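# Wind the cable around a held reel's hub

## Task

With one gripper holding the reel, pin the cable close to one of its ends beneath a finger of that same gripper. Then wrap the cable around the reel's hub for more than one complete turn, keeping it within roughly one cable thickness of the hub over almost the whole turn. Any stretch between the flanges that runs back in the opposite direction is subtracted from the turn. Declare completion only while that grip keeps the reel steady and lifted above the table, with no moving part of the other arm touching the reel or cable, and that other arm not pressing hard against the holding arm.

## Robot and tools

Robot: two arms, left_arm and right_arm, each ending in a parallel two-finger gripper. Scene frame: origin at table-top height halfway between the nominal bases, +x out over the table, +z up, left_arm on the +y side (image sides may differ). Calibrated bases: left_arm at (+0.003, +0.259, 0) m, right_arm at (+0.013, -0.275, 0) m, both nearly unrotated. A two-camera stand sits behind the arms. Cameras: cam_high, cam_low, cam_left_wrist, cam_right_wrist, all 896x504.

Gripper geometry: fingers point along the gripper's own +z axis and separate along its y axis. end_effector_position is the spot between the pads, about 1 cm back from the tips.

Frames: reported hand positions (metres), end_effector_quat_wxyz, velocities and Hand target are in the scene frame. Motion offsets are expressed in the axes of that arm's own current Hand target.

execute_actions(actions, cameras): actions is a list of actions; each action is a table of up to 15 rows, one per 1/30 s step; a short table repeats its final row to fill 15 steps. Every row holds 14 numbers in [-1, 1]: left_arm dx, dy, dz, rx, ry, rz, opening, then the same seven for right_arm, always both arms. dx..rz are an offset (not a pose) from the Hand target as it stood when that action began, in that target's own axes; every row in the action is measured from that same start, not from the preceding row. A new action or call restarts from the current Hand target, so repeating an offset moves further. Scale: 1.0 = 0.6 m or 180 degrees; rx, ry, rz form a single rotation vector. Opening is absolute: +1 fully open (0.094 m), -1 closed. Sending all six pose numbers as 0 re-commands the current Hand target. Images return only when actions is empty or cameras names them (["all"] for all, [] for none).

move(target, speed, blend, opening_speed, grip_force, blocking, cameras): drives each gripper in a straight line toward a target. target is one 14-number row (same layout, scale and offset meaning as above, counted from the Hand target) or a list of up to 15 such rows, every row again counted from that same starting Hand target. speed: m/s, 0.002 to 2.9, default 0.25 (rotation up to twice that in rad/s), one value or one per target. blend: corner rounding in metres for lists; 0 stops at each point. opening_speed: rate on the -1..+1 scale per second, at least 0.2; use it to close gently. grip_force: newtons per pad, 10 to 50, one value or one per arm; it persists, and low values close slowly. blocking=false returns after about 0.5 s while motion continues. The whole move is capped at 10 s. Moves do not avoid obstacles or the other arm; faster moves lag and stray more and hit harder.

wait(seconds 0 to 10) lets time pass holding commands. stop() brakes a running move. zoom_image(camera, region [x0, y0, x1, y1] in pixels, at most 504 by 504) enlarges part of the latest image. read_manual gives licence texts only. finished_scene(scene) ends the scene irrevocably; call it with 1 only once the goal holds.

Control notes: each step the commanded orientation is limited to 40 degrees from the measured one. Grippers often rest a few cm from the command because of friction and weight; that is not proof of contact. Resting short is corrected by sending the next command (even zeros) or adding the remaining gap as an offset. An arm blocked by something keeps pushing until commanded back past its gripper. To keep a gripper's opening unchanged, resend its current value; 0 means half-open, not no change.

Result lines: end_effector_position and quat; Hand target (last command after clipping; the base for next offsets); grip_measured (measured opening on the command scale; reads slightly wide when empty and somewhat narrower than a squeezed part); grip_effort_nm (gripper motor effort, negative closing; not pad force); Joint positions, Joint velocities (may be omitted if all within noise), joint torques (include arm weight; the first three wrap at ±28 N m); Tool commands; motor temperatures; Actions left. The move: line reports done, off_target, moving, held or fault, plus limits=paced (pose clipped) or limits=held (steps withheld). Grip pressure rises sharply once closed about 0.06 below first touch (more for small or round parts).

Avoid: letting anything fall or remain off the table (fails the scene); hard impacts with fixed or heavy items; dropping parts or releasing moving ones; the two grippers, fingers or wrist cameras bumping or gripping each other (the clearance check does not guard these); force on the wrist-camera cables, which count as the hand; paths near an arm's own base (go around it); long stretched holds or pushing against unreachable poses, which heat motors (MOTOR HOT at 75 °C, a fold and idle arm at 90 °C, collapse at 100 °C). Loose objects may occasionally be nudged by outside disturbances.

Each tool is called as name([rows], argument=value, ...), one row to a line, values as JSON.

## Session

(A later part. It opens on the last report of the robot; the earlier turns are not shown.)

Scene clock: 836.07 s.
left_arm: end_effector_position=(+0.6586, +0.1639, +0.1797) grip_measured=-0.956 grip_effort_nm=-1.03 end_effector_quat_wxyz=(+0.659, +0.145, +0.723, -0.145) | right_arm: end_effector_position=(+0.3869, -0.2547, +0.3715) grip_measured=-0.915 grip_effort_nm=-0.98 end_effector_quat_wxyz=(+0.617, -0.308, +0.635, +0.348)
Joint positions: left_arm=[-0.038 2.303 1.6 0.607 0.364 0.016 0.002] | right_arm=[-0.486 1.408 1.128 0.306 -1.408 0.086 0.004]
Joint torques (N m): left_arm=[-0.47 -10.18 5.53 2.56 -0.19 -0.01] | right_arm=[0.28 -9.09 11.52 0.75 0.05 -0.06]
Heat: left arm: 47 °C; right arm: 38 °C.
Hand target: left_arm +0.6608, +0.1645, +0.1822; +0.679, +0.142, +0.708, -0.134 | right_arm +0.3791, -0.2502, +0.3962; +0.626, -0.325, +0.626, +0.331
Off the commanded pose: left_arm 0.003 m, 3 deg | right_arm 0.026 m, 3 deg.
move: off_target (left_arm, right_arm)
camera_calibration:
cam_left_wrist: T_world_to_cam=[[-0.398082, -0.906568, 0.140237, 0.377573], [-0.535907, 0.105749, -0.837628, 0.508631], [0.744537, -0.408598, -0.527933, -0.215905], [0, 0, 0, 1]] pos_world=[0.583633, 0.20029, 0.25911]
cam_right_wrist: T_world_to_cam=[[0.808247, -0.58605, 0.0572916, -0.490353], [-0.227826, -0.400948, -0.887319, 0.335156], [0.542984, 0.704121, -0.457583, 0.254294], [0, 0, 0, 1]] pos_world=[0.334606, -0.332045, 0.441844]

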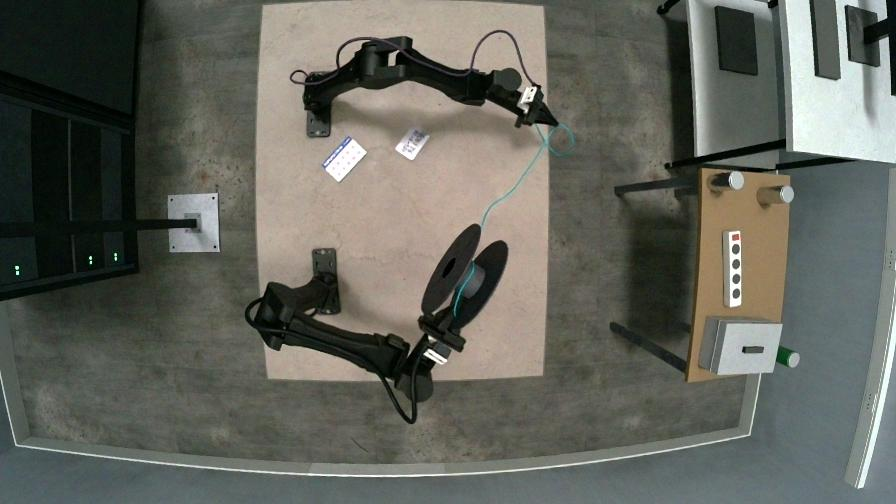

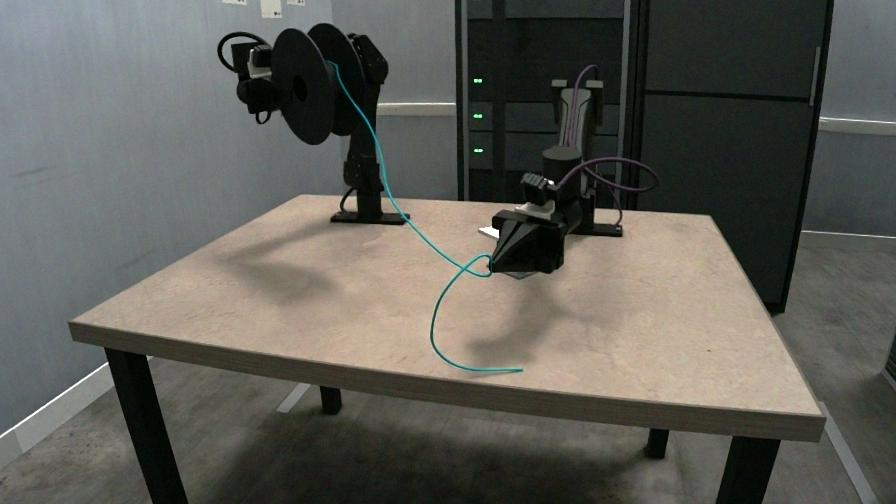

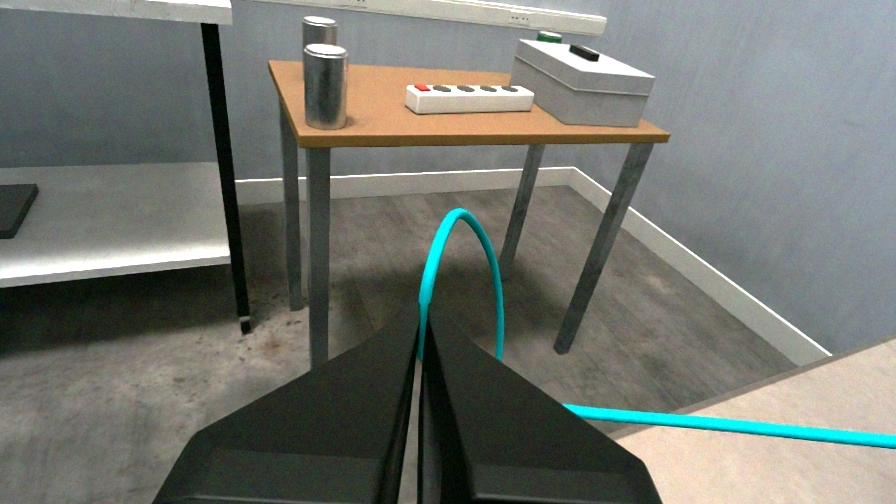

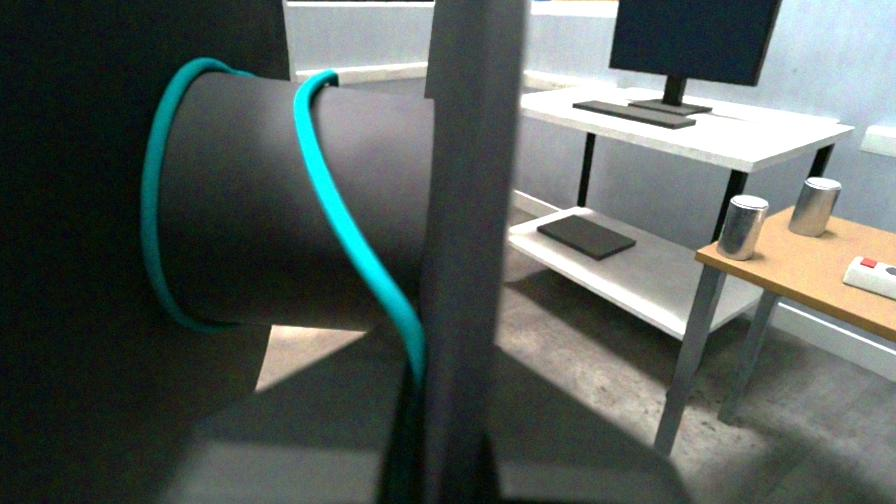

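move(target=[0.027,-0.153,-0.043,0,0,0,-1,-0.117,0,0,0,0,0,-1], speed=0.12, cameras=["all"])

zoom_image(camera="cam_low", region=[180, 0, 480, 200])

Scene clock: 842.20 s.
left_arm: end_effector_position=(+0.6013, +0.0848, +0.1247) grip_measured=-0.956 grip_effort_nm=-1.03 end_effector_quat_wxyz=(+0.636, +0.152, +0.743, -0.143) | right_arm: end_effector_position=(+0.3765, -0.2494, +0.4574) grip_measured=-0.915 grip_effort_nm=-0.98 end_effector_quat_wxyz=(+0.627, -0.325, +0.622, +0.339)
Joint positions: left_arm=[-0.22 2.246 1.308 0.785 0.19 0.009 0.002] | right_arm=[-0.486 1.408 1.443 0.065 -1.419 0.114 0.004]
Joint torques (N m): left_arm=[-0.02 -14.09 4.85 2.58 -0.21 -0.04] | right_arm=[0.01 -4.36 11.29 0.72 0.11 -0.1]
Heat: left arm: 47 °C; right arm: 39 °C.
Hand target: left_arm +0.6012, +0.0898, +0.1668; +0.679, +0.142, +0.708, -0.134 | right_arm +0.3794, -0.2507, +0.4662; +0.626, -0.325, +0.626, +0.331
Off the commanded pose: left_arm 0.042 m, 7 deg | right_arm 0.009 m, 1 deg.
move: off_target (left_arm)
camera_calibration:
cam_left_wrist: T_world_to_cam=[[-0.397017, -0.906904, 0.141075, 0.290048], [-0.581367, 0.129553, -0.803261, 0.461278], [0.710205, -0.400924, -0.578679, -0.208321], [0, 0, 0, 1]] pos_world=[0.531276, 0.119765, 0.209057]
cam_right_wrist: T_world_to_cam=[[0.81104, -0.575833, 0.103102, -0.503191], [-0.183925, -0.418312, -0.889487, 0.391338], [0.555325, 0.702446, -0.445178, 0.28484], [0, 0, 0, 1]] pos_world=[0.321906, -0.326137, 0.526774]

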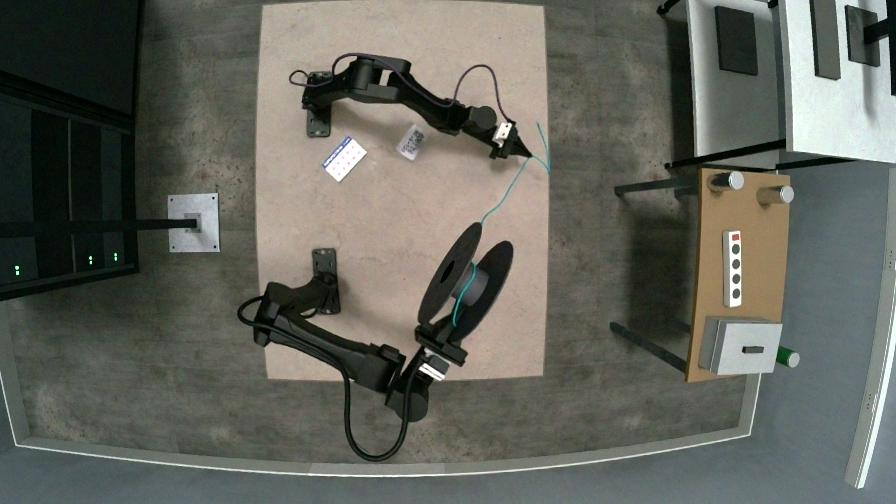

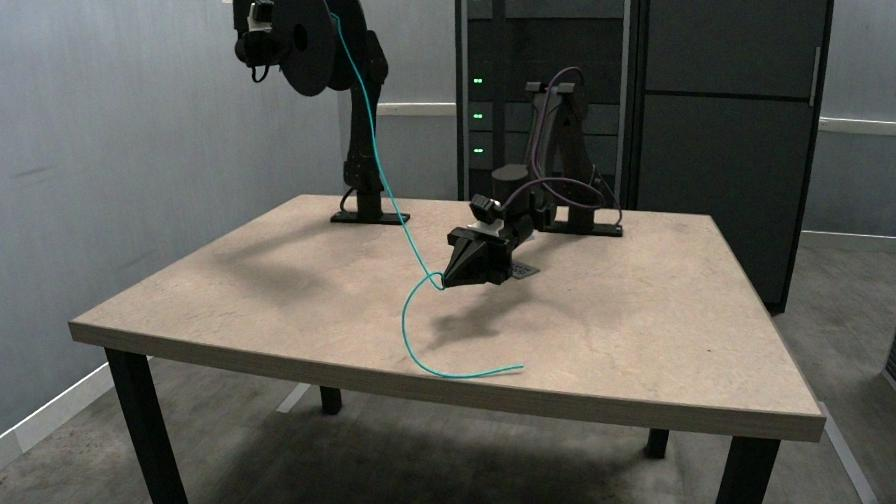

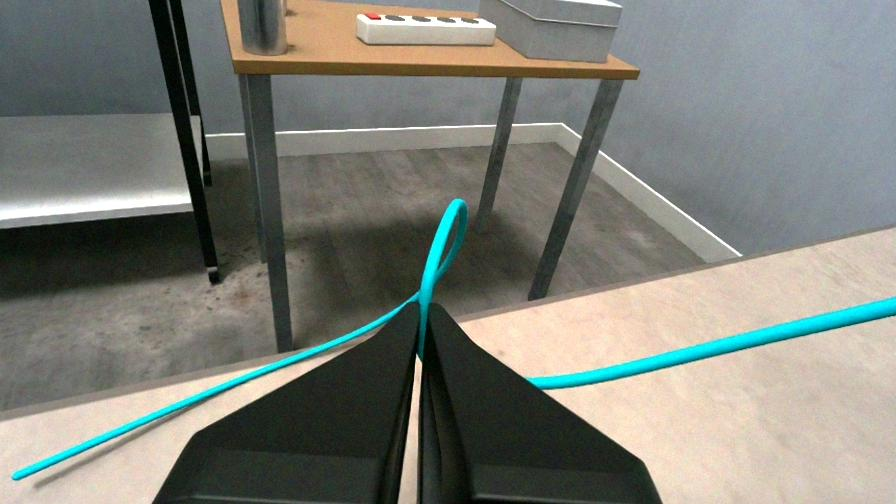

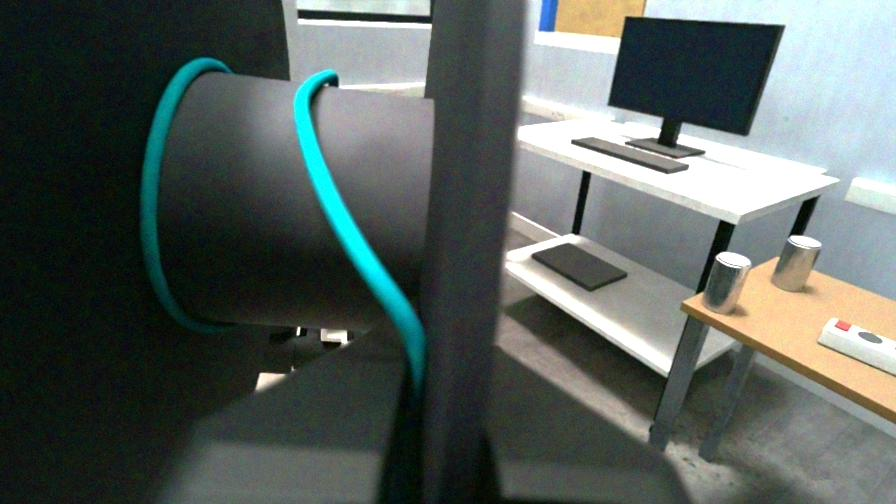

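Scaled by 1.680 from the camera's 896x504 image, which has a finer 1280x720 frame.

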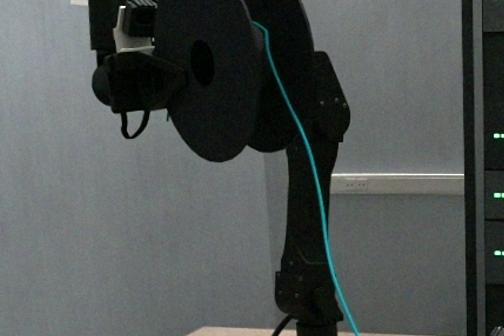

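move(target=[0,0,0,0,0,0,-0.6,0,0,0,0,0,0,-1], opening_speed=0.3)

move(target=[-0.05,0.12,-0.35,0,0,0,-0.6,0,0,0,0,0,0,-1], speed=0.15, cameras=["all"])

zoom_image(camera="cam_low", region=[180, 0, 480, 200])

Scene clock: 848.03 s.
left_arm: end_effector_position=(+0.6013, +0.0848, +0.1247) grip_measured=-0.603 grip_effort_nm=0.14 end_effector_quat_wxyz=(+0.636, +0.152, +0.743, -0.143) | right_arm: end_effector_position=(+0.3765, -0.2494, +0.4574) grip_measured=-0.915 grip_effort_nm=-0.98 end_effector_quat_wxyz=(+0.627, -0.325, +0.622, +0.339)
Joint positions: left_arm=[-0.22 2.246 1.308 0.785 0.19 0.009 0.019] | right_arm=[-0.486 1.408 1.443 0.065 -1.419 0.114 0.004]
Joint torques (N m): left_arm=[-0.02 -14.04 4.81 2.58 -0.2 -0.05] | right_arm=[-0.01 -4.55 10.66 0.9 0.09 0.06]
Heat: left arm: 48 °C; right arm: 40 °C.
Hand target: left_arm +0.6012, +0.0898, +0.1668; +0.679, +0.142, +0.708, -0.134 | right_arm +0.3791, -0.2507, +0.4660; +0.630, -0.324, +0.622, +0.334 (not the last commanded pose)
Off the commanded pose: left_arm 0.042 m, 7 deg | right_arm 0.009 m, 1 deg.
move: off_target (left_arm)

Scene clock: 850.47 s.
left_arm: end_effector_position=(+0.4421, +0.2386, +0.1948) grip_measured=-0.603 grip_effort_nm=0.14 end_effector_quat_wxyz=(+0.665, +0.125, +0.723, -0.139) | right_arm: end_effector_position=(+0.3765, -0.2494, +0.4574) grip_measured=-0.915 grip_effort_nm=-0.98 end_effector_quat_wxyz=(+0.627, -0.325, +0.622, +0.339)
Joint positions: left_arm=[0.173 1.562 0.595 0.877 0.538 0.011 0.019] | right_arm=[-0.486 1.408 1.443 0.065 -1.419 0.114 0.004]
Joint torques (N m): left_arm=[0.23 -7.15 4.44 2.04 0.13 0.14] | right_arm=[0.16 -4.57 10.55 0.94 0.06 0]
Heat: left arm: 48 °C; right arm: 40 °C.
Hand target: left_arm +0.4360, +0.2359, +0.2060; +0.679, +0.142, +0.708, -0.134 | right_arm +0.3791, -0.2507, +0.4660; +0.630, -0.324, +0.622, +0.334
Off the commanded pose: left_arm 0.013 m, 3 deg | right_arm 0.009 m, 1 deg.
move: off_target (left_arm)
camera_calibration:
cam_left_wrist: T_world_to_cam=[[-0.363367, -0.91839, 0.156605, 0.341286], [-0.535313, 0.0682391, -0.841893, 0.406858], [0.762499, -0.389749, -0.516422, -0.0308919], [0, 0, 0, 1]] pos_world=[0.365363, 0.273629, 0.273131]
cam_right_wrist: T_world_to_cam=[[0.81104, -0.575833, 0.103102, -0.503191], [-0.183925, -0.418312, -0.889487, 0.391338], [0.555325, 0.702446, -0.445178, 0.28484], [0, 0, 0, 1]] pos_world=[0.321906, -0.326137, 0.526774]

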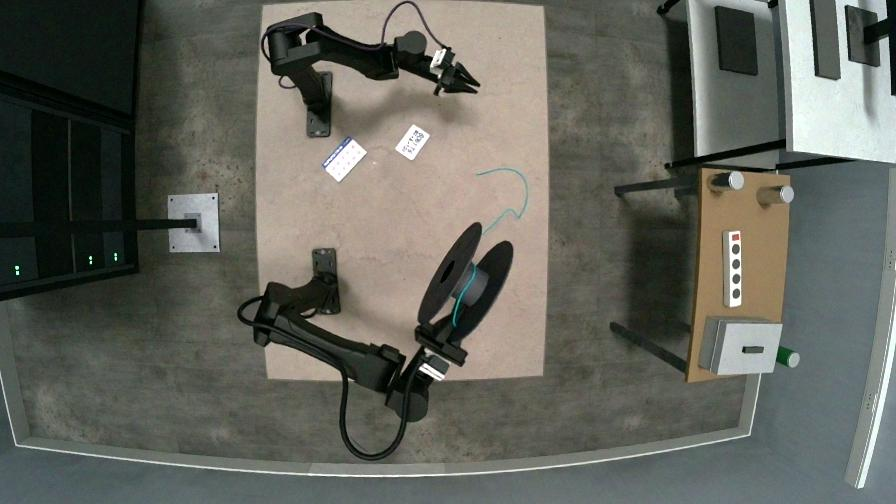

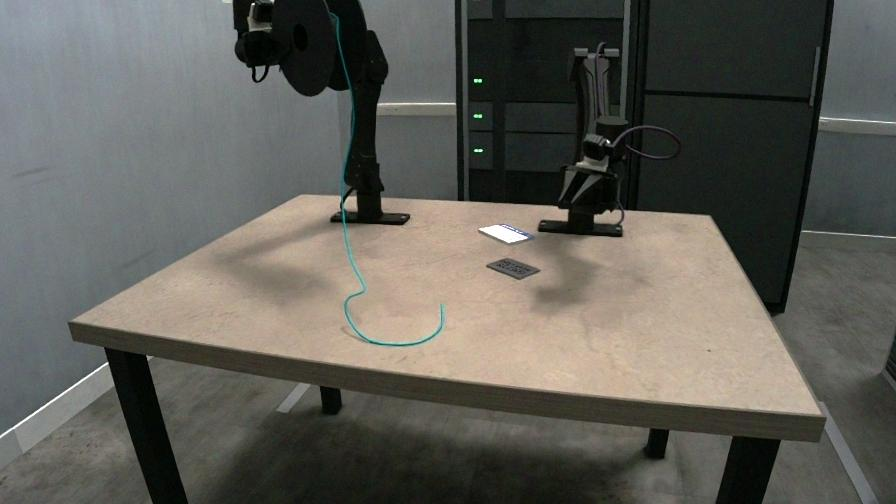

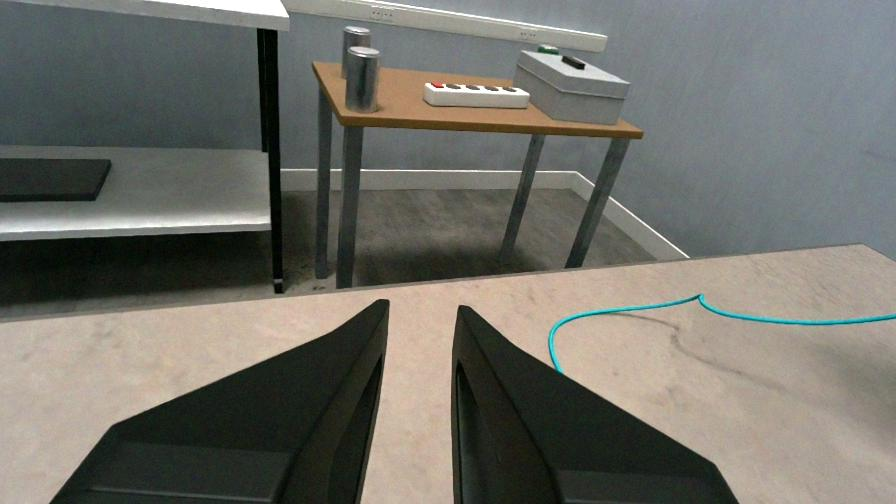

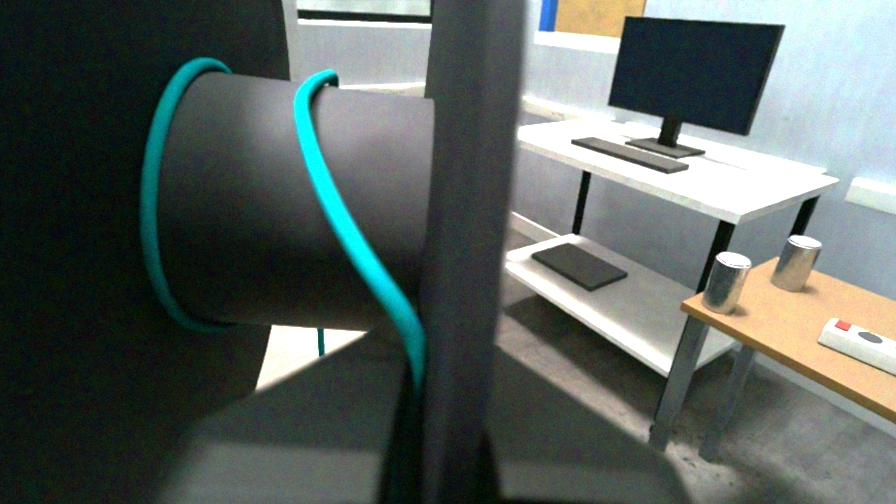

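Scaled by 1.680 from the camera's 896x504 image, which has a finer 1280x720 frame.

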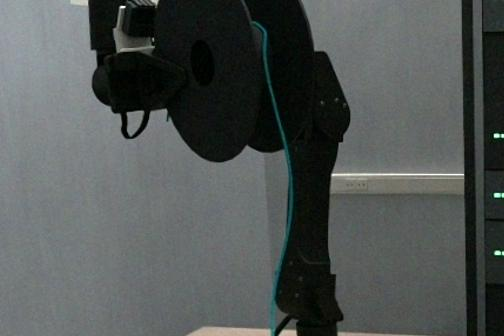

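finished_scene(scene=1)

The scene is finished: the task was done.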